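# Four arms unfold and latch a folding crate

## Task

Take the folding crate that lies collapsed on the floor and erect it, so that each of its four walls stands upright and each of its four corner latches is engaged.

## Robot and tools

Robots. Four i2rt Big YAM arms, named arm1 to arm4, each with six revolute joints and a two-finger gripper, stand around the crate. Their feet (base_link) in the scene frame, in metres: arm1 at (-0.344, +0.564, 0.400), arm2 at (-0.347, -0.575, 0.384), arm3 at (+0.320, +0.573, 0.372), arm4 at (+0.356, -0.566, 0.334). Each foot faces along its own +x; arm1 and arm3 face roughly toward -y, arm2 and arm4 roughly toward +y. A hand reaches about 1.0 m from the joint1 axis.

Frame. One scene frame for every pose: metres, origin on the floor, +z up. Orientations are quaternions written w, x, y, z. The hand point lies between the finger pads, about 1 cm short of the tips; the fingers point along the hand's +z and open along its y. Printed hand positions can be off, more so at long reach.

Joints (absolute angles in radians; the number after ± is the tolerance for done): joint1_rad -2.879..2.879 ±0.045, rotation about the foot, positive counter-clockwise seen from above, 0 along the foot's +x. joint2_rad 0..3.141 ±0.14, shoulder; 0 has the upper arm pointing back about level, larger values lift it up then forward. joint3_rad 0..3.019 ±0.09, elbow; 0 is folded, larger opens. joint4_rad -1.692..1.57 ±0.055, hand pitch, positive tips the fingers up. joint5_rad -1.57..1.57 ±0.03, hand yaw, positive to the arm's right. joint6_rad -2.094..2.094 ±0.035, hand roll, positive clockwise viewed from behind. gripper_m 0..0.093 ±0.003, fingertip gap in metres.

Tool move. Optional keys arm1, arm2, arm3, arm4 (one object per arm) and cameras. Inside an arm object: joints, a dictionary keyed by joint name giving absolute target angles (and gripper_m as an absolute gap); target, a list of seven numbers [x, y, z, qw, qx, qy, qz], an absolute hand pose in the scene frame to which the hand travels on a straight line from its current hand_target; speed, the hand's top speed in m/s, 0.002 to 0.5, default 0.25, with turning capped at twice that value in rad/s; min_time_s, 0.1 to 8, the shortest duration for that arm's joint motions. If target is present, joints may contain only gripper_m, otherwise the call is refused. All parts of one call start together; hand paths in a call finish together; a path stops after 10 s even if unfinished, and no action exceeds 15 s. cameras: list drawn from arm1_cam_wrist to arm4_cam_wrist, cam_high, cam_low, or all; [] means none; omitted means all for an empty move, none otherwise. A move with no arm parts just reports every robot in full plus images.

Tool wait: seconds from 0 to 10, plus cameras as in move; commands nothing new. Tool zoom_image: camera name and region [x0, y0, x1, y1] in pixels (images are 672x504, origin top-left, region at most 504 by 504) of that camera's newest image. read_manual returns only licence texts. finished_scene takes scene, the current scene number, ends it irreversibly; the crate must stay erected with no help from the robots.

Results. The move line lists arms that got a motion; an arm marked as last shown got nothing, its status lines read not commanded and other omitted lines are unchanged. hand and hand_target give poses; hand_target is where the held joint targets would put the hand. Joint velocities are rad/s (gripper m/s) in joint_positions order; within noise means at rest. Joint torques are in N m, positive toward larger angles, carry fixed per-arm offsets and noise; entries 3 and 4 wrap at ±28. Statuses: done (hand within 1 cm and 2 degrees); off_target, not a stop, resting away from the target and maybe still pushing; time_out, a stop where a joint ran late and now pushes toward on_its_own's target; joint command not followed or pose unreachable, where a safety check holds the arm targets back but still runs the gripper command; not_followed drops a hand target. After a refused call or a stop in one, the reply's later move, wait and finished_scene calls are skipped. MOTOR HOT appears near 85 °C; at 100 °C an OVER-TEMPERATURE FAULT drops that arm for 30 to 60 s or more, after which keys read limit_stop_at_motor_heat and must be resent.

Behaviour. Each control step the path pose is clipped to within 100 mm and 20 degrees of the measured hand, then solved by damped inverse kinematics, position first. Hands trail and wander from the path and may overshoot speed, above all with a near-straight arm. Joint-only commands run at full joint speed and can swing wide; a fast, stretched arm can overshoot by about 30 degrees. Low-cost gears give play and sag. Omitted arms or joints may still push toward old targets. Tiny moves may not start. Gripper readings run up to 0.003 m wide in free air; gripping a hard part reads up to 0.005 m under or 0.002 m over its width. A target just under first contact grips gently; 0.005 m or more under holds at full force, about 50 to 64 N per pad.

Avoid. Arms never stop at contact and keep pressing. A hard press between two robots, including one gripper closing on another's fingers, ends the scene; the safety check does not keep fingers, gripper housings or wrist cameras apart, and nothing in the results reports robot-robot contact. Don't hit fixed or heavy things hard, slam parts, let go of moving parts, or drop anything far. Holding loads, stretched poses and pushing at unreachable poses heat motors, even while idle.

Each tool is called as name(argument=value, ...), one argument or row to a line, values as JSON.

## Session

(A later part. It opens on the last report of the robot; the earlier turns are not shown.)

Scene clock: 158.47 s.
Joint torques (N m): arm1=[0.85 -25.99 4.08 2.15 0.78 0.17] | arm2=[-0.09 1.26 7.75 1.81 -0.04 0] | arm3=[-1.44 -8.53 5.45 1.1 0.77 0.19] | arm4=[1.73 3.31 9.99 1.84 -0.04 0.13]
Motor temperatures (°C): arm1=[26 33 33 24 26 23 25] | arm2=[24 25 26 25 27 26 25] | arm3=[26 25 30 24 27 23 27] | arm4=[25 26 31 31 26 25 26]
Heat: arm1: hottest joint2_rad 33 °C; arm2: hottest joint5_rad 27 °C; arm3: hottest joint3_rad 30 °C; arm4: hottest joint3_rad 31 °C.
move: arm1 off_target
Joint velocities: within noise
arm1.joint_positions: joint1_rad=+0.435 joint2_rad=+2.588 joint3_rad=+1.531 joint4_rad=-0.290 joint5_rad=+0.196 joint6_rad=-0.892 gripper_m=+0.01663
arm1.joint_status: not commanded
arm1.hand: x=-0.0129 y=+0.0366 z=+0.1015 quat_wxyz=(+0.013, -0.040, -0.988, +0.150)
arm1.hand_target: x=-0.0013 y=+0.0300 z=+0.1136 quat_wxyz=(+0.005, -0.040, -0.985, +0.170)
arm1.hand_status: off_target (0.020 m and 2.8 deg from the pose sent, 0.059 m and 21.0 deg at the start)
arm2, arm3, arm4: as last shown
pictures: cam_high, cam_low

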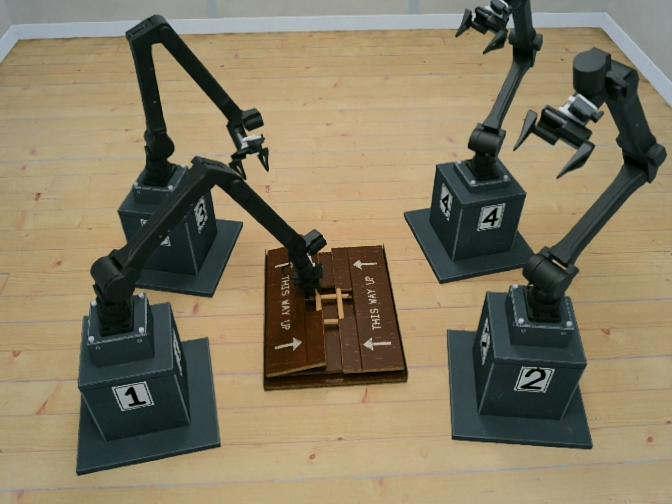

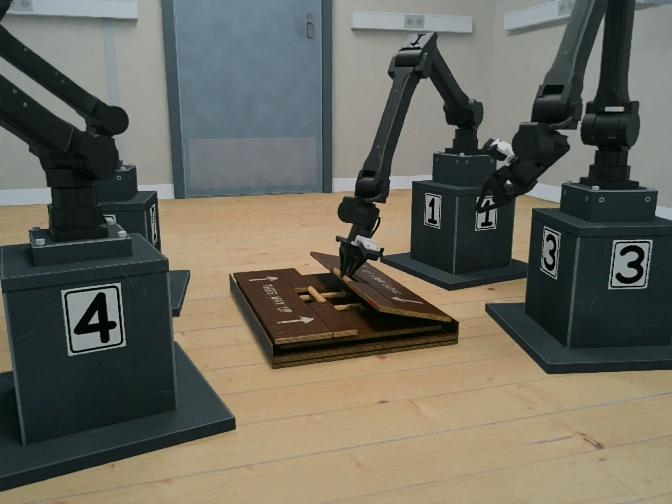

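move(
  arm1={"target": [0.003, 0.057, 0.166, -0.0131, 0.0361, 0.939, -0.3418], "speed": 0.15},
)

move(
  arm1={"target": [0.0065, 0.1, 0.203, -0.0192, 0.0333, 0.8654, -0.4997], "speed": 0.15},
  cameras=["cam_low", "cam_high"],
)

Scene clock: 161.50 s.
Joint torques (N m): arm1=[1.2 -24.23 3.22 2.35 0.79 0.07] | arm2=[-0.09 1.26 7.75 1.83 -0.04 0] | arm3=[-1.55 -8.35 5.41 1.03 0.76 0.17] | arm4=[1.73 3.25 9.99 1.85 -0.04 0.12]
Motor temperatures (°C): arm1=[26 33 33 24 26 23 25] | arm2=[24 25 26 25 27 26 25] | arm3=[26 25 30 24 27 23 27] | arm4=[25 26 31 31 26 25 26]
Heat: arm1: hottest joint2_rad 33 °C; arm2: hottest joint5_rad 27 °C; arm3: hottest joint3_rad 30 °C; arm4: hottest joint3_rad 31 °C.
move: arm1 off_target
Joint velocities: within noise
arm1.joint_positions: joint1_rad=+0.528 joint2_rad=+2.476 joint3_rad=+1.256 joint4_rad=+0.132 joint5_rad=+0.467 joint6_rad=-0.885 gripper_m=+0.01631
arm1.joint_status: not commanded
arm1.hand: x=-0.0131 y=+0.0579 z=+0.1499 quat_wxyz=(+0.025, -0.042, -0.944, +0.325)
arm1.hand_target: x=+0.0015 y=+0.0548 z=+0.1655 quat_wxyz=(+0.014, -0.036, -0.939, +0.342)
arm1.hand_status: off_target (0.023 m and 2.5 deg from the pose sent, 0.069 m and 22.7 deg at the start)
arm2, arm4: as last shown
arm3.joint_positions: joint1_rad=+0.689 joint2_rad=+1.584 joint3_rad=+0.542 joint4_rad=-0.383 joint5_rad=+0.784 joint6_rad=+1.294 gripper_m=+0.09396
arm3.joint_status: not commanded
arm3.hand: x=+0.3548 y=+0.2357 z=+0.3551 quat_wxyz=(-0.105, -0.868, -0.311, +0.371)
arm3.hand_target: x=+0.3568 y=+0.2221 z=+0.3595 quat_wxyz=(-0.119, -0.872, -0.295, +0.371)
arm3.hand_status: not commanded
pictures: none

Scene clock: 163.30 s.
Joint torques (N m): arm1=[1.96 -20.84 2.71 3.21 0.55 -0.14] | arm2=[-0.09 1.26 7.75 1.8 -0.04 0] | arm3=[-1.85 -8.64 5.45 1.14 0.77 0.18] | arm4=[1.67 3.31 9.99 1.85 -0.04 0.13]
Motor temperatures (°C): arm1=[26 33 33 24 26 23 25] | arm2=[24 25 26 25 27 26 25] | arm3=[26 25 30 24 27 23 27] | arm4=[25 26 31 31 26 25 26]
Heat: arm1: hottest joint2_rad 33 °C; arm2: hottest joint5_rad 27 °C; arm3: hottest joint3_rad 30 °C; arm4: hottest joint3_rad 31 °C.
move: arm1 off_target
Joint velocities: within noise
arm1.joint_positions: joint1_rad=+0.645 joint2_rad=+2.459 joint3_rad=+1.060 joint4_rad=+0.583 joint5_rad=+0.763 joint6_rad=-0.938 gripper_m=+0.01614
arm1.joint_status: not commanded
arm1.hand: x=-0.0134 y=+0.0956 z=+0.1953 quat_wxyz=(+0.032, -0.050, -0.871, +0.488)
arm1.hand_target: x=+0.0061 y=+0.0984 z=+0.2032 quat_wxyz=(+0.019, -0.033, -0.865, +0.500)
arm1.hand_status: off_target (0.022 m and 2.8 deg from the pose sent, 0.071 m and 22.0 deg at the start)
arm2, arm3, arm4: as last shown
pictures: cam_high, cam_low

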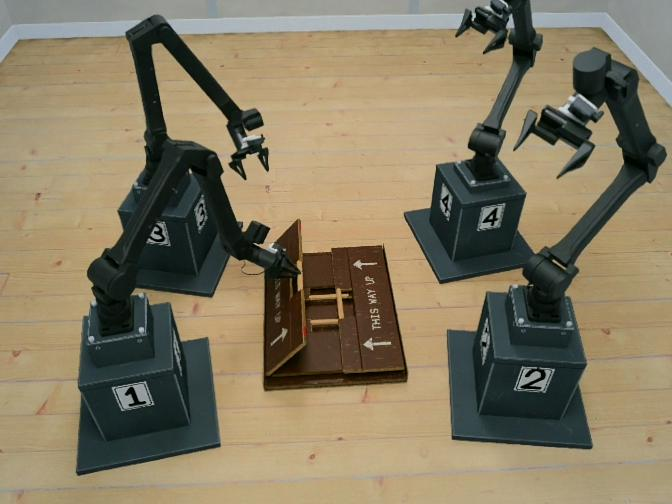

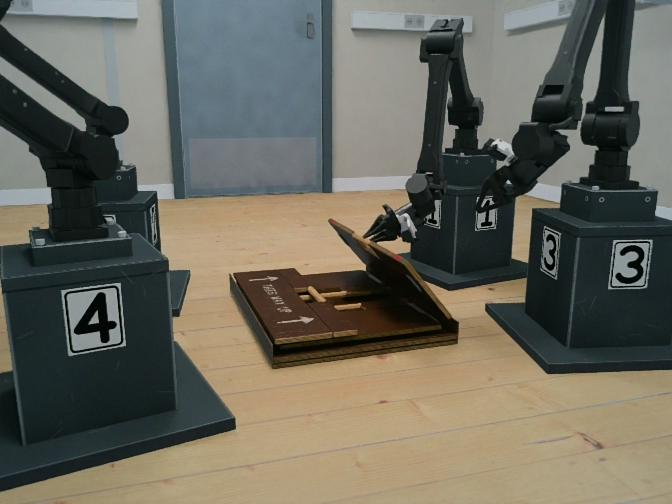

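zoom_image(
  camera="cam_high",
  region=[245, 205, 425, 400],
)

zoom_image(
  camera="cam_low",
  region=[220, 190, 480, 380],
)

move(
  arm1={"target": [0.0095, 0.139, 0.221, -0.0234, 0.0305, 0.7928, -0.6084], "speed": 0.15},
)

move(
  arm1={"target": [0.0128, 0.1832, 0.2264, -0.0272, 0.0272, 0.7066, -0.7066], "speed": 0.12},
  cameras=["cam_low", "cam_high", "arm3_cam_wrist"],
)

Scaled by 2.585 from the camera's image (finer frame: 960x720).

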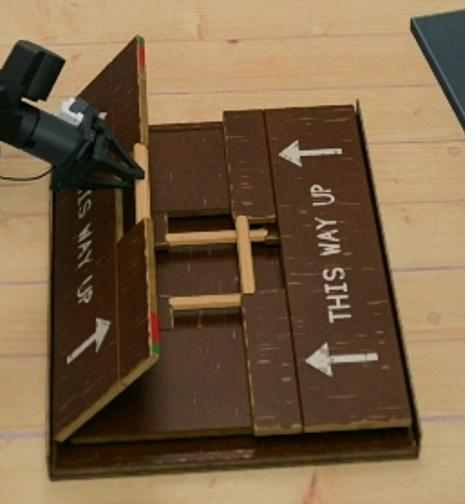

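Scaled by 1.938 from the camera's image (finer frame: 960x720).

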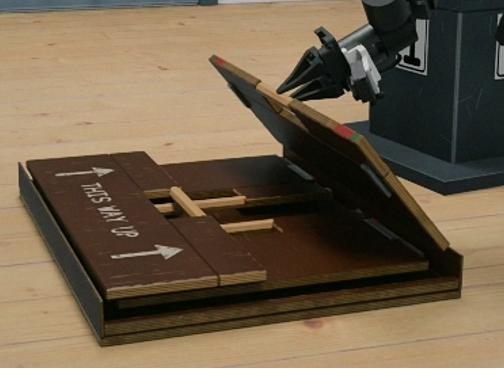

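Scene clock: 166.33 s.
Joint torques (N m): arm1=[3.08 -19.37 1.87 3.15 -0.01 -0.19] | arm2=[-0.03 1.26 7.75 1.81 -0.04 0] | arm3=[-1.79 -8.47 5.53 1.09 0.78 0.17] | arm4=[1.73 3.31 9.98 1.84 -0.04 0.13]
Motor temperatures (°C): arm1=[26 33 33 24 26 23 25] | arm2=[24 25 26 25 27 26 25] | arm3=[26 25 30 24 27 23 27] | arm4=[25 26 31 31 26 24 26]
Heat: arm1: hottest joint2_rad 33 °C; arm2: hottest joint5_rad 27 °C; arm3: hottest joint3_rad 30 °C; arm4: hottest joint3_rad 31 °C.
move: arm1 off_target
Joint velocities: within noise
arm1.joint_positions: joint1_rad=+0.743 joint2_rad=+2.550 joint3_rad=+0.994 joint4_rad=+1.032 joint5_rad=+0.998 joint6_rad=-1.109 gripper_m=+0.01607
arm1.joint_status: not commanded
arm1.hand: x=-0.0125 y=+0.1307 z=+0.2197 quat_wxyz=(+0.039, -0.056, -0.793, +0.605)
arm1.hand_target: x=+0.0088 y=+0.1381 z=+0.2227 quat_wxyz=(+0.027, -0.032, -0.791, +0.611)
arm1.hand_status: off_target (0.024 m and 3.4 deg from the pose sent, 0.055 m and 16.6 deg at the start)
arm2, arm3, arm4: as last shown
pictures: none

Scene clock: 167.97 s.
Joint torques (N m): arm1=[3.6 -17.14 2.07 1.98 -0.5 -0.24] | arm2=[-0.09 1.26 7.75 1.81 -0.04 0] | arm3=[-1.32 -8.76 5.45 1.2 0.82 0.21] | arm4=[1.73 3.25 10 1.84 -0.04 0.12]
Motor temperatures (°C): arm1=[26 33 32 24 26 23 25] | arm2=[24 25 26 25 27 26 25] | arm3=[26 25 30 24 27 23 27] | arm4=[25 26 32 31 26 24 26]
Heat: arm1: hottest joint2_rad 33 °C; arm2: hottest joint5_rad 27 °C; arm3: hottest joint3_rad 30 °C; arm4: hottest joint3_rad 32 °C.
move: arm1 off_target
Joint velocities: within noise
arm1.joint_positions: joint1_rad=+0.833 joint2_rad=+2.697 joint3_rad=+1.009 joint4_rad=+1.569 joint5_rad=+1.167 joint6_rad=-1.421 gripper_m=+0.01603
arm1.joint_status: not commanded
arm1.hand: x=-0.0123 y=+0.1697 z=+0.2360 quat_wxyz=(+0.040, -0.067, -0.718, +0.692)
arm1.hand_target: x=+0.0123 y=+0.1828 z=+0.2275 quat_wxyz=(+0.029, -0.033, -0.720, +0.692)
arm1.hand_status: off_target (0.030 m and 5.3 deg from the pose sent, 0.059 m and 15.7 deg at the start; a joint's target at an end of its range on 20 of 49 steps)
arm2, arm3, arm4: as last shown
pictures: arm3_cam_wrist, cam_high, cam_low

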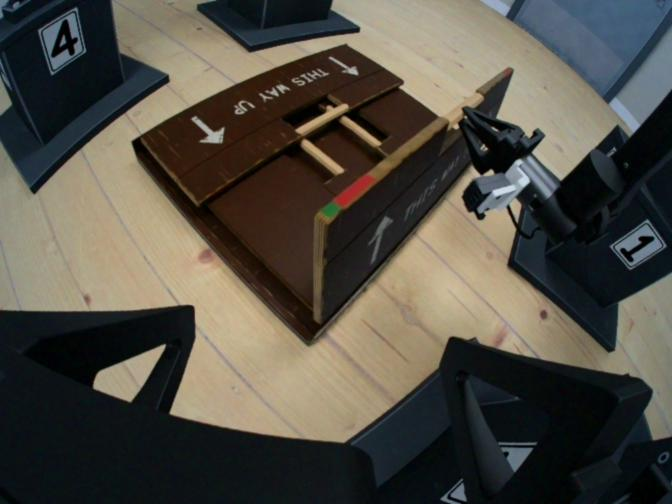

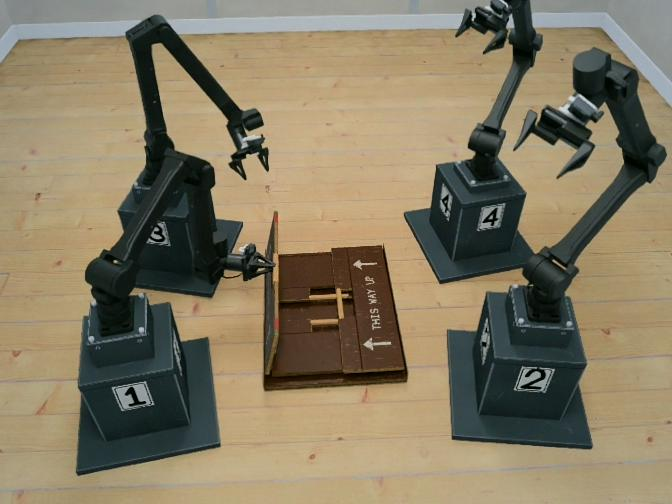

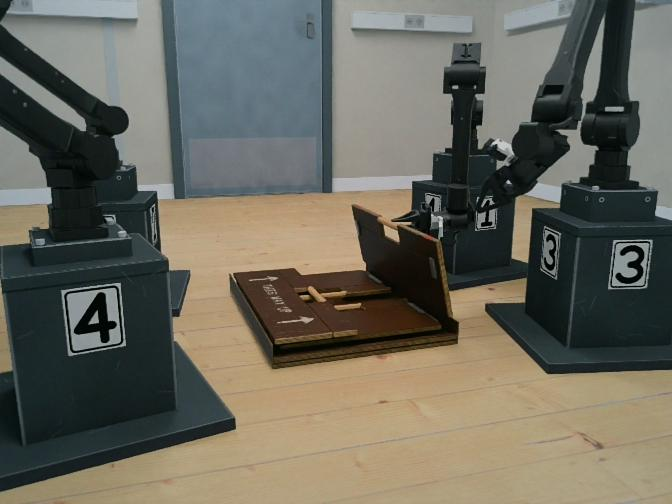

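zoom_image(
  camera="cam_low",
  region=[330, 190, 470, 360],
)

zoom_image(
  camera="arm3_cam_wrist",
  region=[280, 60, 530, 350],
)

Scaled by 2.965 from the camera's image (finer frame: 960x720).

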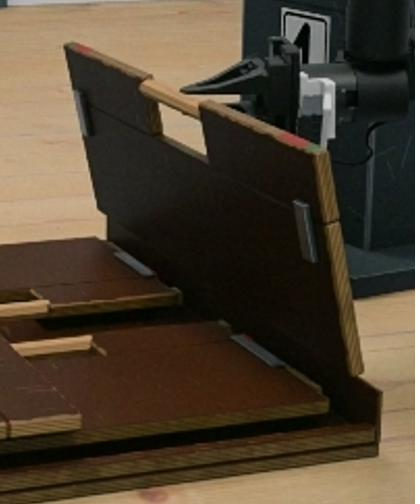

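Scaled by 1.738 from the camera's image (finer frame: 960x720).

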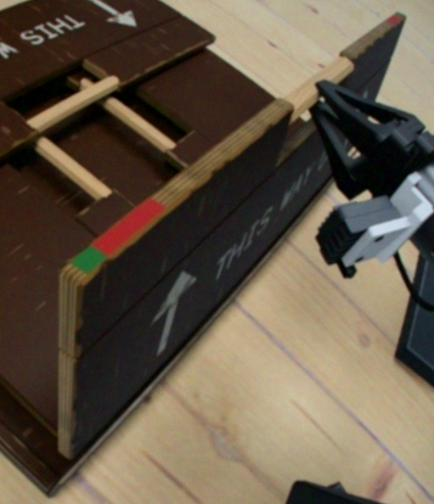

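move(
  arm4={"target": [-0.05, -0.03, 0.20, 0, 1, 0, 0], "speed": 0.35, "joints": {"gripper_m": 0.046}},
  cameras=["arm4_cam_wrist", "cam_high", "cam_low"],
)

Scene clock: 177.70 s.
Joint torques (N m): arm1=[3.6 -17.14 2.04 2.03 -0.53 -0.18] | arm2=[-0.09 1.38 7.76 1.81 -0.04 0] | arm3=[-1.55 -8.82 5.38 1.28 0.75 0.18] | arm4=[2.26 -22.77 11.25 -0.57 -0.08 -0.09]
Motor temperatures (°C): arm1=[26 32 32 24 26 23 25] | arm2=[24 25 26 25 27 26 25] | arm3=[26 25 30 24 27 23 27] | arm4=[25 26 32 31 26 25 26]
Heat: arm1: hottest joint2_rad 32 °C; arm2: hottest joint5_rad 27 °C; arm3: hottest joint3_rad 30 °C; arm4: hottest joint3_rad 32 °C.
move: arm4 off_target
Joint velocities: within noise
arm1, arm2, arm3: as last shown
arm4.joint_positions: joint1_rad=+0.436 joint2_rad=+2.423 joint3_rad=+1.800 joint4_rad=-0.977 joint5_rad=-0.003 joint6_rad=-0.892 gripper_m=+0.04607
arm4.joint_status: all done
arm4.hand: x=-0.0372 y=-0.0426 z=+0.1927 quat_wxyz=(+0.012, +1.000, -0.018, +0.008)
arm4.hand_target: x=-0.0482 y=-0.0351 z=+0.1967 quat_wxyz=(+0.005, +1.000, -0.005, +0.003)
arm4.hand_status: off_target (0.019 m and 2.6 deg from the pose sent, 0.831 m and 73.4 deg at the start)

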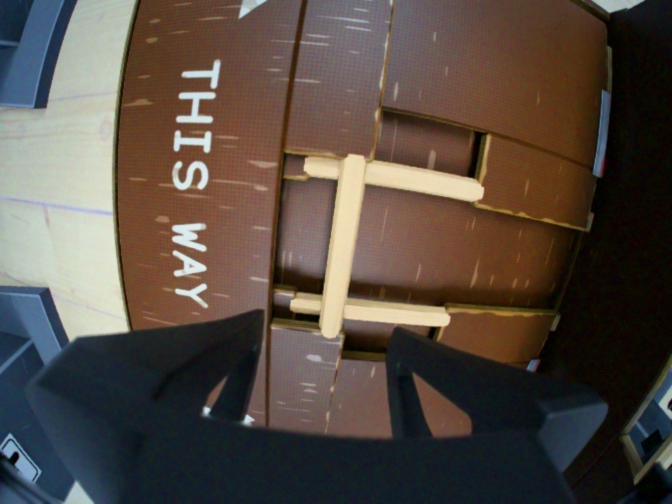

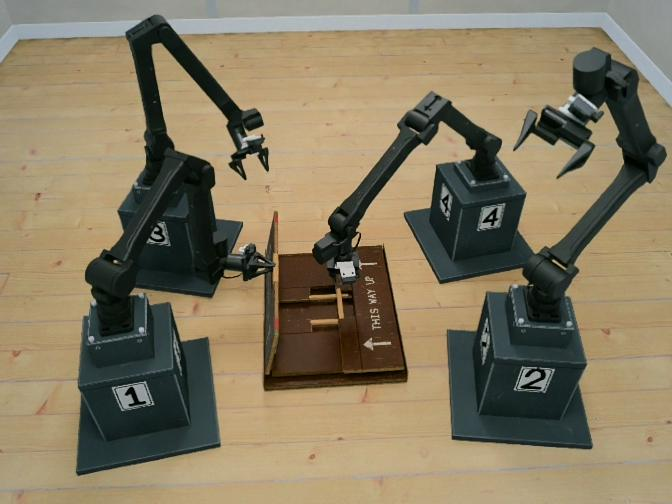

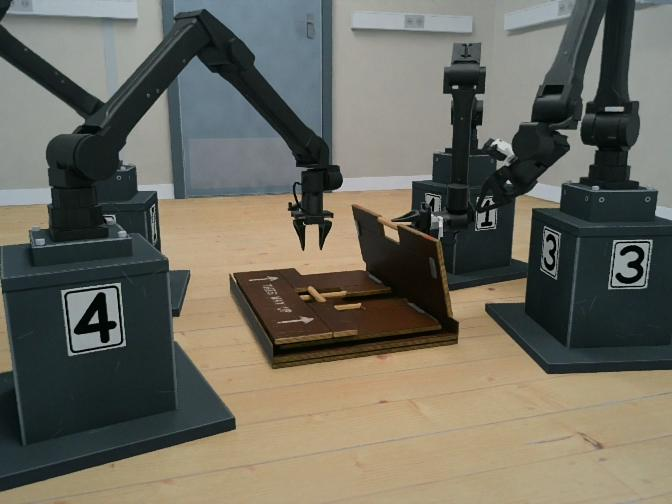

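move(
  arm4={"target": [-0.047, -0.019, 0.105, 0, 1, 0.0052, 0], "speed": 0.2},
  cameras=["arm4_cam_wrist"],
)

Scene clock: 183.27 s.
Joint torques (N m): arm1=[3.9 -17.32 1.99 1.85 -0.55 -0.2] | arm2=[-0.09 1.32 7.75 1.81 -0.04 0] | arm3=[-1.38 -8.88 5.53 1.1 0.78 0.21] | arm4=[1.14 -23.36 10.66 -0.09 -0.09 -0.11]
Motor temperatures (°C): arm1=[26 32 31 24 26 23 25] | arm2=[24 25 26 25 27 26 25] | arm3=[26 25 30 24 27 23 27] | arm4=[25 26 32 31 26 25 26]
Heat: arm1: hottest joint2_rad 32 °C; arm2: hottest joint5_rad 27 °C; arm3: hottest joint3_rad 30 °C; arm4: hottest joint3_rad 32 °C.
move: arm4 off_target
Joint velocities: within noise
arm1, arm2, arm3: as last shown
arm4.joint_positions: joint1_rad=+0.425 joint2_rad=+2.605 joint3_rad=+1.889 joint4_rad=-0.884 joint5_rad=-0.001 joint6_rad=-0.927 gripper_m=+0.04607
arm4.joint_status: not commanded
arm4.hand: x=-0.0362 y=-0.0315 z=+0.1015 quat_wxyz=(+0.012, +1.000, -0.005, +0.008)
arm4.hand_target: x=-0.0404 y=-0.0160 z=+0.1049 quat_wxyz=(+0.000, +1.000, +0.000, +0.000)
arm4.hand_status: off_target (0.017 m and 2.0 deg from the pose sent, 0.091 m and 3.1 deg at the start)

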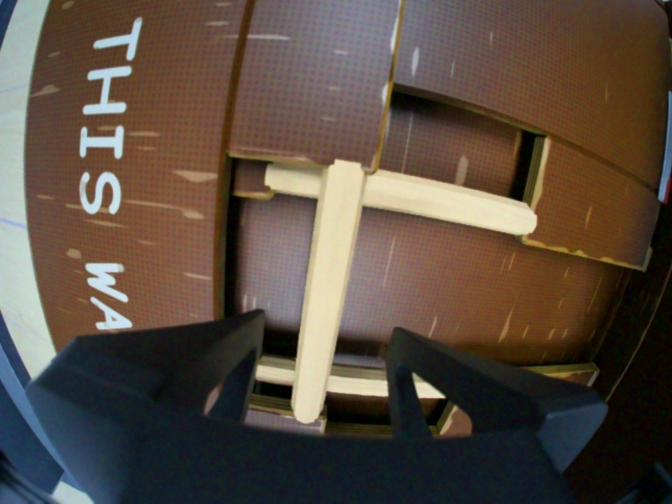

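move(
  arm4={"target": [-0.040, -0.0155, 0.068, 0, 1, 0.0052, 0], "speed": 0.1},
  cameras=["arm4_cam_wrist", "cam_low"],
)

Scene clock: 187.50 s.
Joint torques (N m): arm1=[3.14 -17.32 2.11 1.94 -0.51 -0.19] | arm2=[-0.09 1.32 7.73 1.8 -0.04 0] | arm3=[-1.61 -8.23 5.55 1.14 0.76 0.2] | arm4=[1.14 -22.59 10.58 0.12 -0.1 -0.11]
Motor temperatures (°C): arm1=[26 32 31 24 26 24 25] | arm2=[24 25 26 25 27 26 25] | arm3=[26 25 30 24 27 23 27] | arm4=[25 27 32 31 26 25 26]
Heat: arm1: hottest joint2_rad 32 °C; arm2: hottest joint5_rad 27 °C; arm3: hottest joint3_rad 30 °C; arm4: hottest joint3_rad 32 °C.
move: arm4 off_target
Joint velocities: within noise
arm1, arm3: as last shown
arm2.joint_positions: joint1_rad=+0.742 joint2_rad=+0.634 joint3_rad=+1.438 joint4_rad=-1.211 joint5_rad=-0.133 joint6_rad=-0.320 gripper_m=+0.09396
arm2.joint_status: not commanded
arm2.hand: x=-0.5072 y=-0.3840 z=+0.9710 quat_wxyz=(-0.284, +0.802, -0.229, -0.472)
arm2.hand_target: x=-0.5054 y=-0.3866 z=+0.9837 quat_wxyz=(-0.292, +0.795, -0.226, -0.481)
arm2.hand_status: not commanded
arm4.joint_positions: joint1_rad=+0.425 joint2_rad=+2.661 joint3_rad=+1.922 joint4_rad=-0.850 joint5_rad=-0.001 joint6_rad=-0.938 gripper_m=+0.04607
arm4.joint_status: not commanded
arm4.hand: x=-0.0385 y=-0.0285 z=+0.0748 quat_wxyz=(+0.008, +1.000, +0.000, +0.005)
arm4.hand_target: x=-0.0403 y=-0.0163 z=+0.0689 quat_wxyz=(-0.001, +1.000, +0.005, +0.000)
arm4.hand_status: off_target (0.015 m and 1.2 deg from the pose sent, 0.037 m and 2.0 deg at the start)

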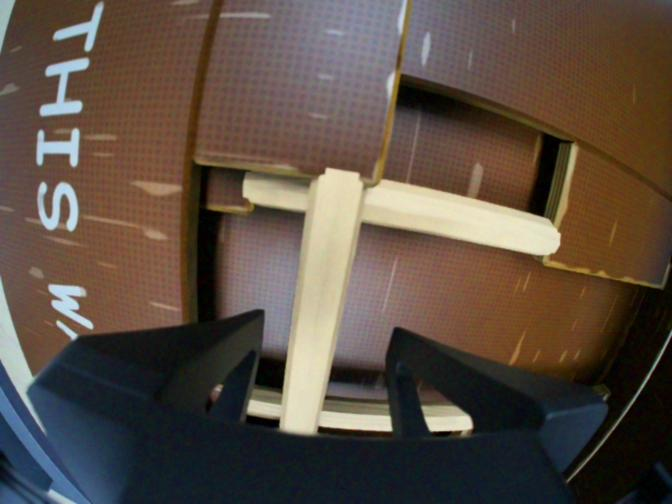

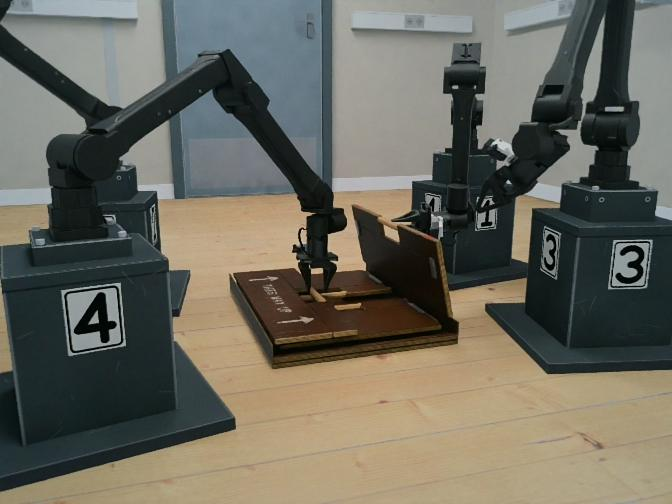

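move(
  arm4={"target": [-0.036, -0.0165, 0.056, 0, 1, 0.0052, 0], "speed": 0.1},
)

move(
  arm4={"joints": {"gripper_m": 0.004}},
  cameras=["arm4_cam_wrist"],
)

Scene clock: 189.57 s.
Joint torques (N m): arm1=[3.55 -17.44 2.21 1.98 -0.5 -0.21] | arm2=[-0.03 1.32 7.75 1.8 -0.04 0] | arm3=[-1.2 -8.59 5.44 1.17 0.81 0.14] | arm4=[0.79 -22.07 10.35 0.21 -0.11 -0.11]
Motor temperatures (°C): arm1=[26 32 31 24 26 24 25] | arm2=[24 25 26 25 27 26 25] | arm3=[26 25 30 24 27 23 27] | arm4=[25 27 32 31 26 25 26]
Heat: arm1: hottest joint2_rad 32 °C; arm2: hottest joint5_rad 27 °C; arm3: hottest joint3_rad 30 °C; arm4: hottest joint3_rad 32 °C.
move: arm4 off_target
Joint velocities: within noise
arm1, arm2, arm3: as last shown
arm4.joint_positions: joint1_rad=+0.419 joint2_rad=+2.673 joint3_rad=+1.922 joint4_rad=-0.833 joint5_rad=-0.001 joint6_rad=-0.944 gripper_m=+0.04607
arm4.joint_status: not commanded
arm4.hand: x=-0.0348 y=-0.0266 z=+0.0668 quat_wxyz=(+0.006, +1.000, +0.000, +0.003)
arm4.hand_target: x=-0.0352 y=-0.0168 z=+0.0564 quat_wxyz=(+0.000, +1.000, +0.005, +0.000)
arm4.hand_status: off_target (0.015 m and 1.0 deg from the pose sent, 0.022 m and 1.2 deg at the start)
pictures: none

Scene clock: 190.33 s.
Joint torques (N m): arm1=[3.14 -17.49 2.02 1.8 -0.47 -0.18] | arm2=[-0.03 1.32 7.76 1.81 -0.05 0] | arm3=[-1.49 -8.7 5.55 1.09 0.77 0.17] | arm4=[1.14 -21.95 10.35 0.81 -0.09 -0.1]
Motor temperatures (°C): arm1=[26 32 31 24 26 24 25] | arm2=[24 25 26 25 27 26 25] | arm3=[26 25 30 24 27 23 27] | arm4=[25 27 32 31 26 25 26]
Heat: arm1: hottest joint2_rad 32 °C; arm2: hottest joint5_rad 27 °C; arm3: hottest joint3_rad 30 °C; arm4: hottest joint3_rad 32 °C.
move: arm4 off_target
Joint velocities: within noise
arm1, arm2: as last shown
arm3.joint_positions: joint1_rad=+0.689 joint2_rad=+1.584 joint3_rad=+0.542 joint4_rad=-0.383 joint5_rad=+0.784 joint6_rad=+1.294 gripper_m=+0.09396
arm3.joint_status: not commanded
arm3.hand: x=+0.3548 y=+0.2357 z=+0.3551 quat_wxyz=(-0.105, -0.868, -0.311, +0.371)
arm3.hand_target: x=+0.3568 y=+0.2221 z=+0.3595 quat_wxyz=(-0.119, -0.872, -0.295, +0.371)
arm3.hand_status: not commanded
arm4.joint_positions: joint1_rad=+0.422 joint2_rad=+2.673 joint3_rad=+1.922 joint4_rad=-0.847 joint5_rad=-0.009 joint6_rad=-0.947 gripper_m=+0.01585
arm4.joint_status: gripper_m off_target (ended at +0.01588, target +0.00400)
arm4.hand: x=-0.0355 y=-0.0314 z=+0.0669 quat_wxyz=(+0.014, +1.000, +0.003, +0.004)
arm4.hand_target: x=-0.0380 y=-0.0188 z=+0.0564 quat_wxyz=(+0.002, +1.000, +0.008, -0.003)
arm4.hand_status: not commanded

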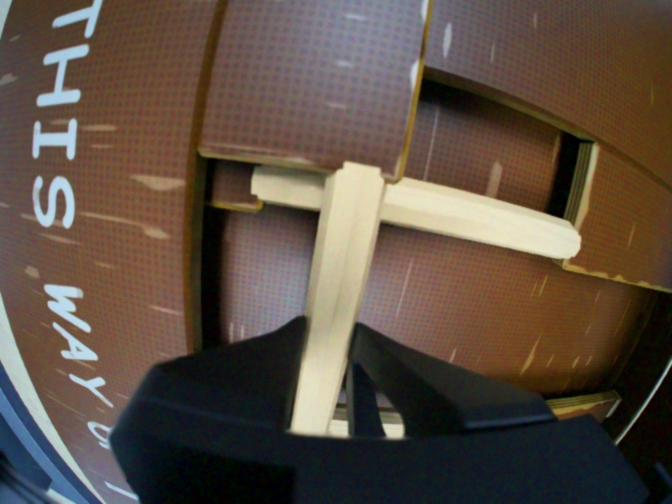

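move(
  arm4={"target": [-0.0368, -0.039, 0.139, -0.1736, 0.9848, 0.0069, -0.0012], "speed": 0.12},
  cameras=["cam_low"],
)

move(
  arm4={"target": [-0.0363, -0.0747, 0.196, -0.342, 0.9397, 0.0066, -0.0024], "speed": 0.15},
  cameras=["cam_low", "cam_high"],
)

Scene clock: 200.47 s.
Joint torques (N m): arm1=[3.25 -17.08 1.91 2.07 -0.53 -0.2] | arm2=[-0.09 1.26 7.73 1.8 -0.04 0] | arm3=[-1.79 -8.82 5.42 1.17 0.78 0.16] | arm4=[2.26 -24.76 5.74 0.34 0.18 0.18]
Motor temperatures (°C): arm1=[26 32 31 24 26 24 25] | arm2=[24 25 26 25 27 26 25] | arm3=[26 25 30 24 27 23 27] | arm4=[25 28 32 31 26 25 27]
Heat: arm1: hottest joint2_rad 32 °C; arm2: hottest joint5_rad 27 °C; arm3: hottest joint3_rad 30 °C; arm4: hottest joint3_rad 32 °C.
move: arm4 off_target
Joint velocities: within noise
arm1, arm2, arm3: as last shown
arm4.joint_positions: joint1_rad=+0.490 joint2_rad=+2.438 joint3_rad=+1.535 joint4_rad=-0.408 joint5_rad=+0.210 joint6_rad=-0.921 gripper_m=+0.01559
arm4.joint_status: not commanded
arm4.hand: x=-0.0358 y=-0.0415 z=+0.1222 quat_wxyz=(-0.166, +0.986, +0.010, +0.001)
arm4.hand_target: x=-0.0409 y=-0.0409 z=+0.1379 quat_wxyz=(-0.174, +0.985, +0.009, -0.003)
arm4.hand_status: off_target (0.017 m and 1.0 deg from the pose sent, 0.073 m and 21.6 deg at the start)

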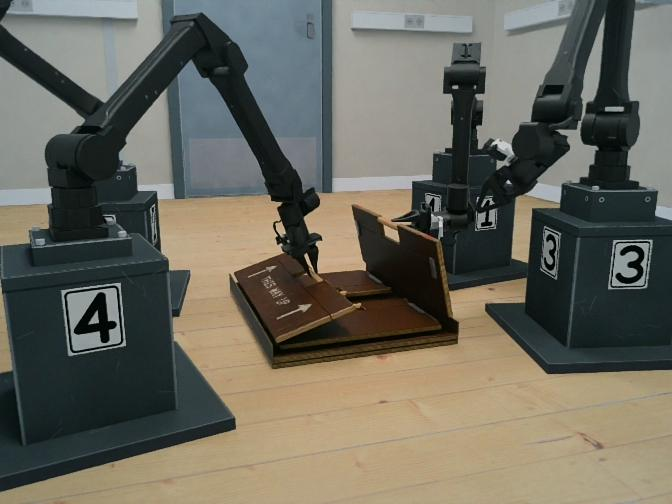

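Scene clock: 202.23 s.
Joint torques (N m): arm1=[3.02 -17.26 2.18 1.81 -0.55 -0.17] | arm2=[-0.09 1.26 7.75 1.8 -0.04 0] | arm3=[-2.08 -8.47 5.52 1.13 0.76 0.17] | arm4=[1.96 -21.95 4.9 1.22 0.53 0.07]
Motor temperatures (°C): arm1=[26 32 30 24 26 24 25] | arm2=[24 25 26 25 27 26 25] | arm3=[26 25 30 24 27 23 27] | arm4=[25 28 31 31 26 25 27]
Heat: arm1: hottest joint2_rad 32 °C; arm2: hottest joint5_rad 27 °C; arm3: hottest joint3_rad 30 °C; arm4: hottest joint3_rad 31 °C.
move: arm4 off_target
Joint velocities: within noise
arm1, arm2, arm3: as last shown
arm4.joint_positions: joint1_rad=+0.588 joint2_rad=+2.268 joint3_rad=+1.225 joint4_rad=-0.012 joint5_rad=+0.460 joint6_rad=-0.913 gripper_m=+0.01535
arm4.joint_status: not commanded
arm4.hand: x=-0.0346 y=-0.0748 z=+0.1818 quat_wxyz=(-0.332, +0.943, +0.007, +0.000)
arm4.hand_target: x=-0.0360 y=-0.0735 z=+0.1959 quat_wxyz=(-0.343, +0.939, +0.008, -0.002)
arm4.hand_status: off_target (0.014 m and 1.2 deg from the pose sent, 0.081 m and 20.9 deg at the start)
pictures: cam_high, cam_low

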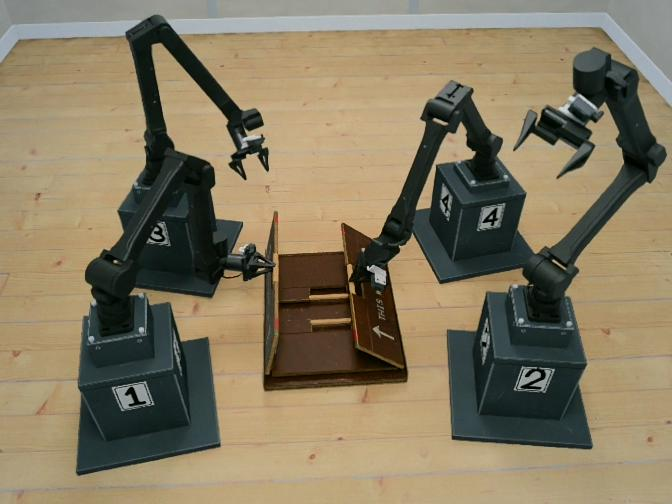

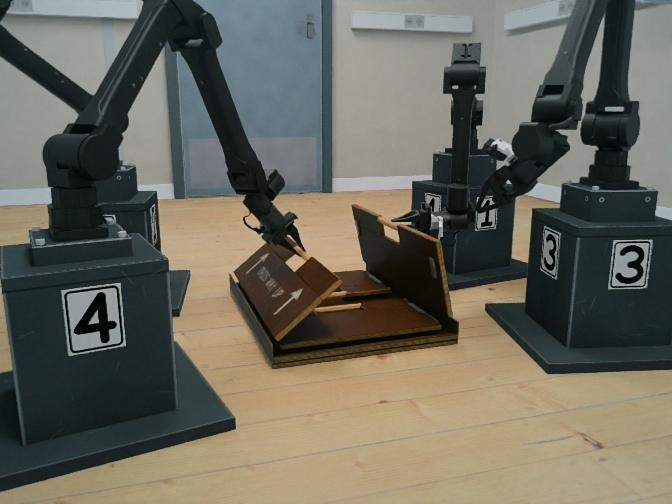

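move(
  arm4={"target": [-0.0356, -0.1277, 0.235, -0.5, 0.866, 0.006, -0.0035], "speed": 0.15},
)

move(
  arm4={"target": [-0.0349, -0.175, 0.252, -0.6088, 0.7934, 0.0056, -0.0043], "speed": 0.15},
)

move(
  arm4={"target": [-0.0342, -0.222, 0.254, -0.7071, 0.7071, 0.005, -0.005], "speed": 0.12},
  cameras=["cam_low", "cam_high", "arm3_cam_wrist"],
)

zoom_image(
  camera="cam_low",
  region=[210, 180, 480, 380],
)

Scene clock: 206.33 s.
Joint torques (N m): arm1=[3.55 -17.26 2.11 2.06 -0.53 -0.21] | arm2=[-0.03 1.26 7.73 1.78 -0.04 0] | arm3=[-1.73 -8.18 5.5 1.24 0.81 0.16] | arm4=[2.2 -19.49 3.63 2.03 0.6 -0.11]
Motor temperatures (°C): arm1=[26 31 30 24 26 24 25] | arm2=[24 25 26 25 27 26 25] | arm3=[26 25 30 24 27 23 27] | arm4=[25 28 31 31 26 25 27]
Heat: arm1: hottest joint2_rad 31 °C; arm2: hottest joint5_rad 27 °C; arm3: hottest joint3_rad 30 °C; arm4: hottest joint3_rad 31 °C.
move: arm4 off_target
Joint velocities: within noise
arm1.joint_positions: joint1_rad=+0.833 joint2_rad=+2.697 joint3_rad=+1.009 joint4_rad=+1.569 joint5_rad=+1.167 joint6_rad=-1.421 gripper_m=+0.01603
arm1.joint_status: not commanded
arm1.hand: x=-0.0123 y=+0.1697 z=+0.2360 quat_wxyz=(+0.040, -0.067, -0.718, +0.692)
arm1.hand_target: x=+0.0123 y=+0.1828 z=+0.2275 quat_wxyz=(+0.029, -0.033, -0.720, +0.692)
arm1.hand_status: not commanded
arm2, arm3: as last shown
arm4.joint_positions: joint1_rad=+0.720 joint2_rad=+2.222 joint3_rad=+0.994 joint4_rad=+0.442 joint5_rad=+0.747 joint6_rad=-0.967 gripper_m=+0.01533
arm4.joint_status: not commanded
arm4.hand: x=-0.0339 y=-0.1257 z=+0.2224 quat_wxyz=(-0.490, +0.872, +0.001, -0.003)
arm4.hand_target: x=-0.0360 y=-0.1265 z=+0.2350 quat_wxyz=(-0.500, +0.866, +0.007, -0.004)
arm4.hand_status: off_target (0.013 m and 1.4 deg from the pose sent, 0.075 m and 21.2 deg at the start)
pictures: none

Scene clock: 207.97 s.
Joint torques (N m): arm1=[3.49 -16.85 2.18 1.95 -0.54 -0.18] | arm2=[-0.03 1.32 7.73 1.78 -0.04 0] | arm3=[-1.26 -8.53 5.45 1.22 0.75 0.2] | arm4=[2.08 -17.32 2.88 3.03 0.74 -0.23]
Motor temperatures (°C): arm1=[26 31 30 24 26 24 25] | arm2=[24 25 26 25 27 26 25] | arm3=[26 25 30 24 27 23 27] | arm4=[25 28 31 31 27 25 27]
Heat: arm1: hottest joint2_rad 31 °C; arm2: hottest joint5_rad 27 °C; arm3: hottest joint3_rad 30 °C; arm4: hottest joint3_rad 31 °C.
move: arm4 done
Joint velocities: within noise
arm1, arm2, arm3: as last shown
arm4.joint_positions: joint1_rad=+0.837 joint2_rad=+2.288 joint3_rad=+0.877 joint4_rad=+0.887 joint5_rad=+0.962 joint6_rad=-1.125 gripper_m=+0.01509
arm4.joint_status: not commanded
arm4.hand: x=-0.0329 y=-0.1745 z=+0.2417 quat_wxyz=(-0.597, +0.802, +0.005, -0.006)
arm4.hand_target: x=-0.0350 y=-0.1739 z=+0.2525 quat_wxyz=(-0.609, +0.793, +0.006, -0.004)
arm4.hand_status: done (0.010 m and 1.6 deg from the pose sent, 0.057 m and 16.3 deg at the start)
pictures: none

Scene clock: 209.77 s.
Joint torques (N m): arm1=[3.84 -16.91 1.95 1.92 -0.55 -0.16] | arm2=[-0.09 1.26 7.73 1.8 -0.04 0] | arm3=[-1.32 -8.7 5.35 1.09 0.82 0.21] | arm4=[2.08 -16.62 1.96 3.06 0.38 -0.28]
Motor temperatures (°C): arm1=[26 31 30 24 26 24 25] | arm2=[24 25 26 25 27 26 25] | arm3=[26 25 30 24 27 23 27] | arm4=[25 28 31 31 27 25 27]
Heat: arm1: hottest joint2_rad 31 °C; arm2: hottest joint5_rad 27 °C; arm3: hottest joint3_rad 30 °C; arm4: hottest joint3_rad 31 °C.
move: arm4 off_target
Joint velocities: within noise
arm1, arm2, arm3: as last shown
arm4.joint_positions: joint1_rad=+0.944 joint2_rad=+2.486 joint3_rad=+0.869 joint4_rad=+1.520 joint5_rad=+1.134 joint6_rad=-1.486 gripper_m=+0.01509
arm4.joint_status: not commanded
arm4.hand: x=-0.0301 y=-0.2211 z=+0.2462 quat_wxyz=(-0.693, +0.721, +0.006, -0.005)
arm4.hand_target: x=-0.0341 y=-0.2209 z=+0.2550 quat_wxyz=(-0.700, +0.714, +0.004, -0.003)
arm4.hand_status: off_target (0.009 m and 2.3 deg from the pose sent, 0.049 m and 16.6 deg at the start; a joint's target at an end of its range on 20 of 54 steps)
pictures: arm3_cam_wrist, cam_high, cam_low

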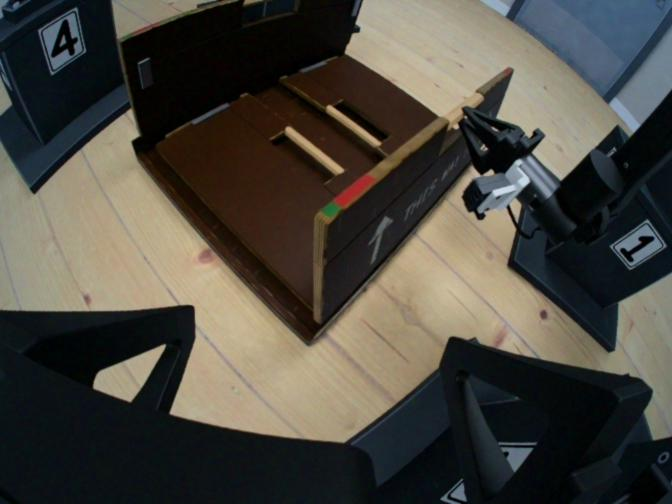

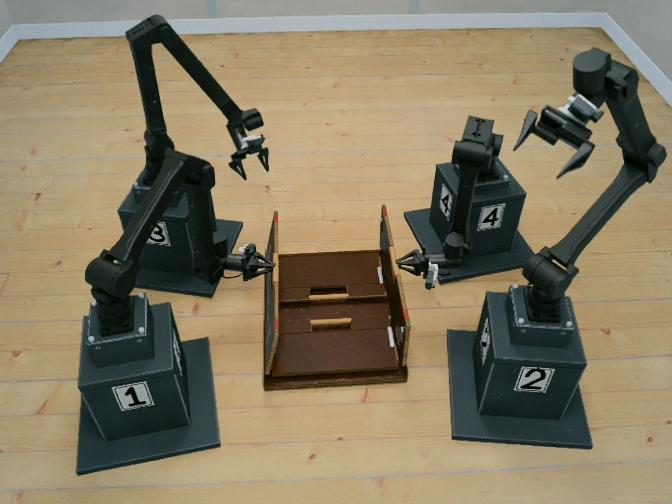

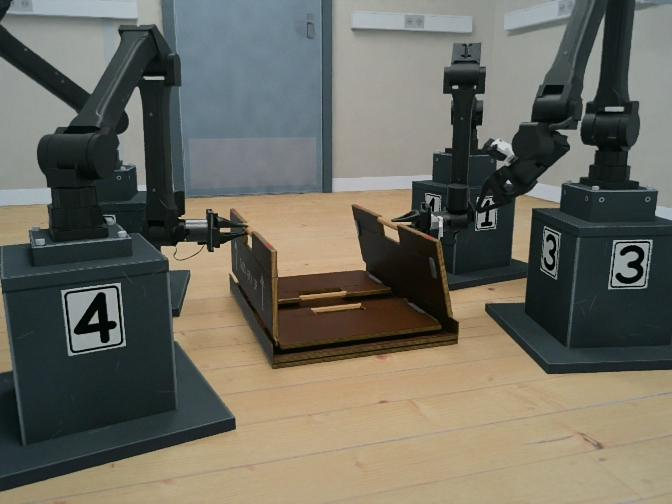

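Scaled by 1.867 from the camera's image (finer frame: 960x720).

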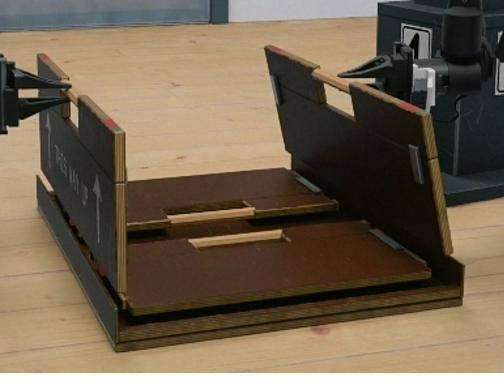

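move(
  arm1={"target": [0.015, 0.238, 0.243, -0.0252, 0.029, 0.7542, -0.6556], "speed": 0.08},
  cameras=["cam_low", "cam_high", "arm3_cam_wrist"],
)

zoom_image(
  camera="cam_low",
  region=[210, 180, 480, 380],
)

zoom_image(
  camera="arm3_cam_wrist",
  region=[100, 0, 540, 350],
)

Scene clock: 215.57 s.
Joint torques (N m): arm1=[5.66 -19.84 -0.4 1.26 -0.32 0.17] | arm2=[-0.03 1.32 7.73 1.8 -0.04 0] | arm3=[-1.49 -8.64 5.55 1.05 0.77 0.17] | arm4=[2.08 -16.62 1.96 3.06 0.38 -0.3]
Motor temperatures (°C): arm1=[26 31 30 24 26 24 26] | arm2=[24 25 26 25 27 26 25] | arm3=[26 25 30 24 27 23 27] | arm4=[25 29 30 31 27 25 27]
Heat: arm1: hottest joint2_rad 31 °C; arm2: hottest joint5_rad 27 °C; arm3: hottest joint3_rad 30 °C; arm4: hottest joint4_rad 31 °C.
move: arm1 off_target
Joint velocities: within noise
arm1.joint_positions: joint1_rad=+0.924 joint2_rad=+2.580 joint3_rad=+0.891 joint4_rad=+1.262 joint5_rad=+1.242 joint6_rad=-1.159 gripper_m=+0.01387
arm1.joint_status: not commanded
arm1.hand: x=-0.0140 y=+0.2141 z=+0.2412 quat_wxyz=(+0.053, -0.061, -0.748, +0.658)
arm1.hand_target: x=+0.0130 y=+0.2368 z=+0.2435 quat_wxyz=(+0.027, -0.029, -0.753, +0.657)
arm1.hand_status: off_target (0.038 m and 4.9 deg from the pose sent, 0.074 m and 7.5 deg at the start)
arm2.joint_positions: joint1_rad=+0.742 joint2_rad=+0.634 joint3_rad=+1.438 joint4_rad=-1.211 joint5_rad=-0.133 joint6_rad=-0.320 gripper_m=+0.09396
arm2.joint_status: not commanded
arm2.hand: x=-0.5072 y=-0.3840 z=+0.9710 quat_wxyz=(-0.284, +0.802, -0.229, -0.472)
arm2.hand_target: x=-0.5054 y=-0.3866 z=+0.9837 quat_wxyz=(-0.292, +0.795, -0.226, -0.481)
arm2.hand_status: not commanded
arm3, arm4: as last shown
pictures: arm3_cam_wrist, cam_high, cam_low

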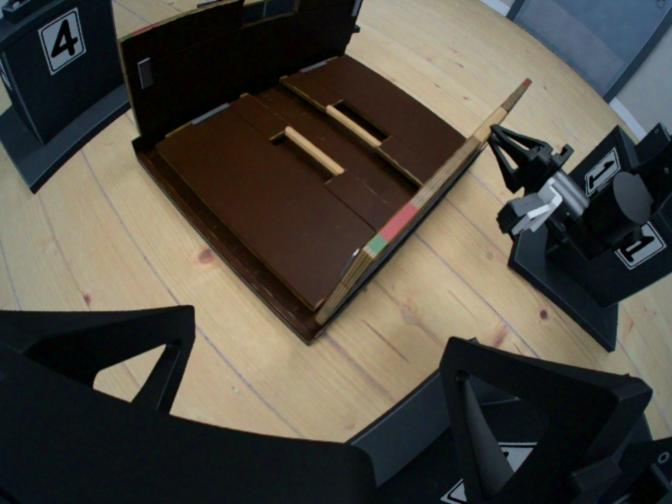

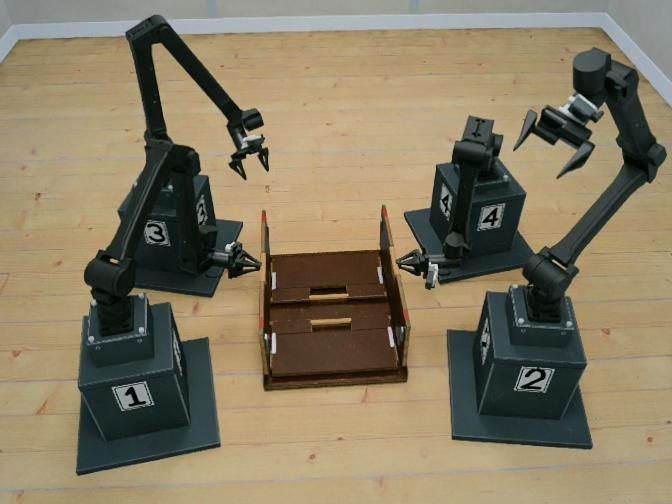

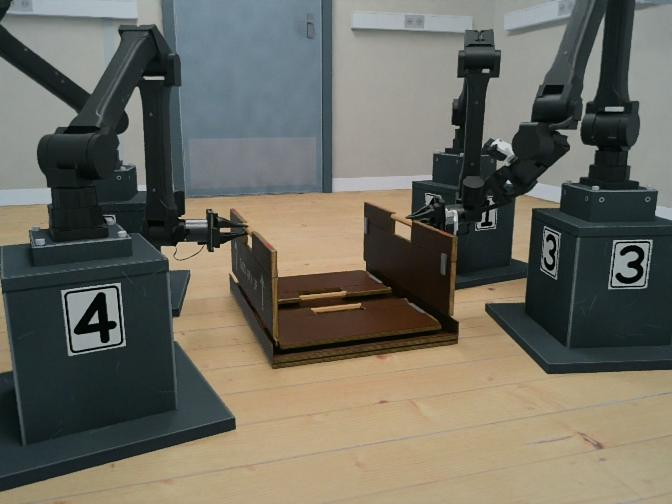

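Scaled by 1.867 from the camera's image (finer frame: 960x720).

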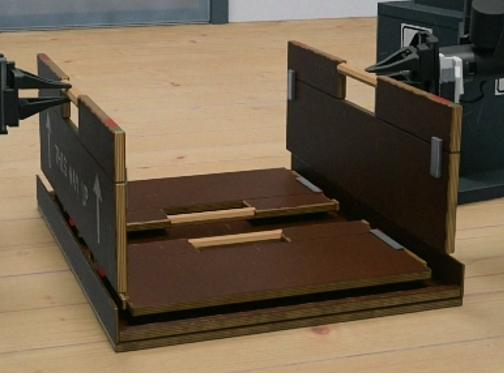

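Scaled by 1.145 from the camera's image (finer frame: 960x720).

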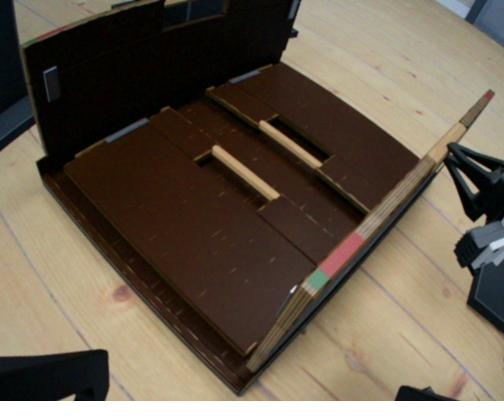

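move(
  arm3={"target": [0.02, -0.01, 0.26, 0, 0.7071, 0.7071, 0], "speed": 0.3, "joints": {"gripper_m": 0.05}},
  cameras=["arm3_cam_wrist", "cam_high", "cam_low"],
)

Scene clock: 229.10 s.
Joint torques (N m): arm1=[5.42 -19.72 -0.36 1.35 -0.3 0.16] | arm2=[-0.03 1.26 7.73 1.81 -0.04 0] | arm3=[-1.26 -18.14 9.07 -0.18 0.11 -0.05] | arm4=[2.08 -16.62 1.96 3.06 0.38 -0.3]
Motor temperatures (°C): arm1=[26 31 30 24 26 23 26] | arm2=[24 25 27 25 27 26 25] | arm3=[26 25 30 24 27 23 27] | arm4=[24 29 29 31 27 25 28]
Heat: arm1: hottest joint2_rad 31 °C; arm2: hottest joint3_rad 27 °C; arm3: hottest joint3_rad 30 °C; arm4: hottest joint4_rad 31 °C.
move: arm3 off_target
Joint velocities: within noise
arm1, arm2, arm4: as last shown
arm3.joint_positions: joint1_rad=-0.256 joint2_rad=+2.320 joint3_rad=+1.711 joint4_rad=-0.960 joint5_rad=-0.006 joint6_rad=-0.457 gripper_m=+0.05013
arm3.joint_status: all done
arm3.hand: x=+0.0289 y=+0.0002 z=+0.2657 quat_wxyz=(-0.004, -0.712, -0.702, -0.001)
arm3.hand_target: x=+0.0231 y=-0.0071 z=+0.2570 quat_wxyz=(-0.003, -0.709, -0.705, -0.002)
arm3.hand_status: off_target (0.015 m and 1.0 deg from the pose sent, 0.426 m and 66.9 deg at the start)

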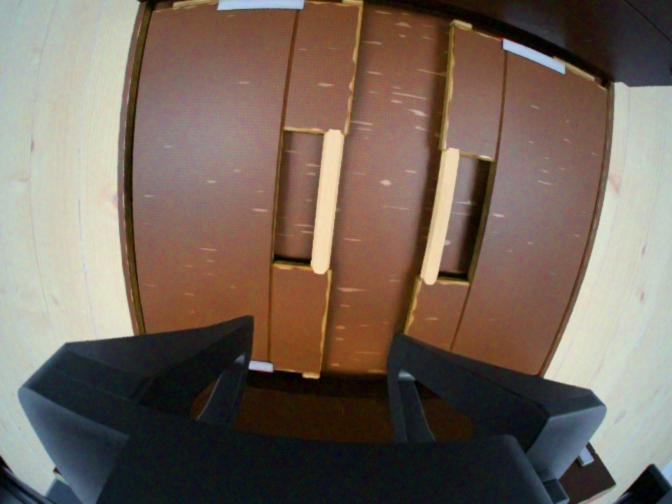

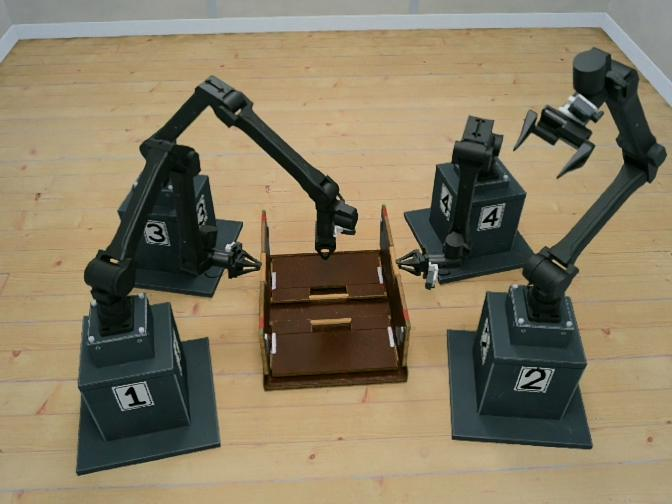

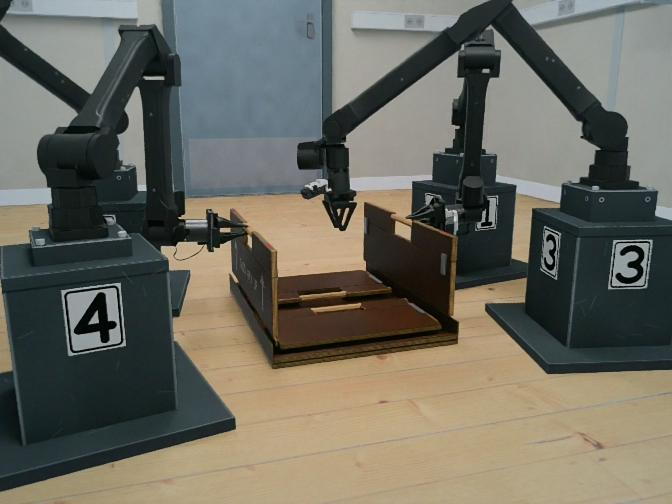

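move(
  arm3={"target": [0.016, -0.028, 0.125, 0, 0.6852, 0.7284, 0], "speed": 0.2},
  cameras=["arm3_cam_wrist"],
)

Scene clock: 235.70 s.
Joint torques (N m): arm1=[5.89 -19.55 -0.4 1.2 -0.3 0.14] | arm2=[-0.03 1.26 7.75 1.8 -0.04 0] | arm3=[-0.5 -19.72 7.98 0.47 0.17 -0.06] | arm4=[2.08 -16.62 1.96 3.04 0.37 -0.3]
Motor temperatures (°C): arm1=[26 31 29 24 26 23 26] | arm2=[24 25 27 25 27 26 25] | arm3=[26 26 30 24 27 23 27] | arm4=[24 29 29 31 27 25 28]
Heat: arm1: hottest joint2_rad 31 °C; arm2: hottest joint3_rad 27 °C; arm3: hottest joint3_rad 30 °C; arm4: hottest joint4_rad 31 °C.
move: arm3 off_target
Joint velocities: within noise
arm1, arm2, arm4: as last shown
arm3.joint_positions: joint1_rad=-0.258 joint2_rad=+2.607 joint3_rad=+1.874 joint4_rad=-0.851 joint5_rad=+0.000 joint6_rad=-0.519 gripper_m=+0.05013
arm3.joint_status: not commanded
arm3.hand: x=+0.0186 y=-0.0162 z=+0.1321 quat_wxyz=(+0.001, -0.691, -0.723, -0.007)
arm3.hand_target: x=+0.0153 y=-0.0266 z=+0.1263 quat_wxyz=(+0.000, -0.686, -0.728, +0.001)
arm3.hand_status: off_target (0.014 m and 1.2 deg from the pose sent, 0.144 m and 4.4 deg at the start)

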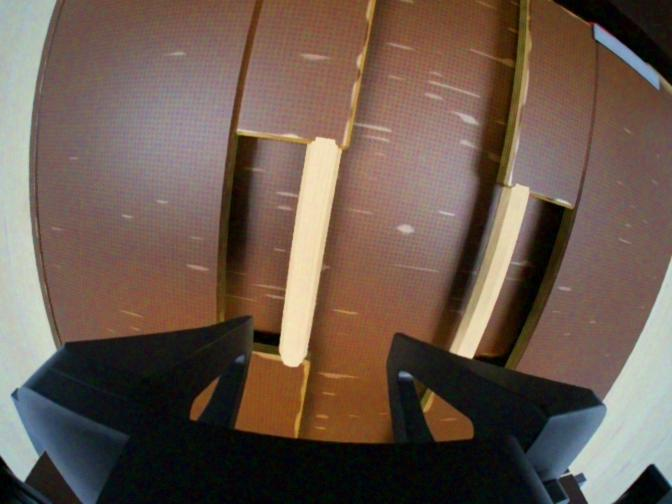

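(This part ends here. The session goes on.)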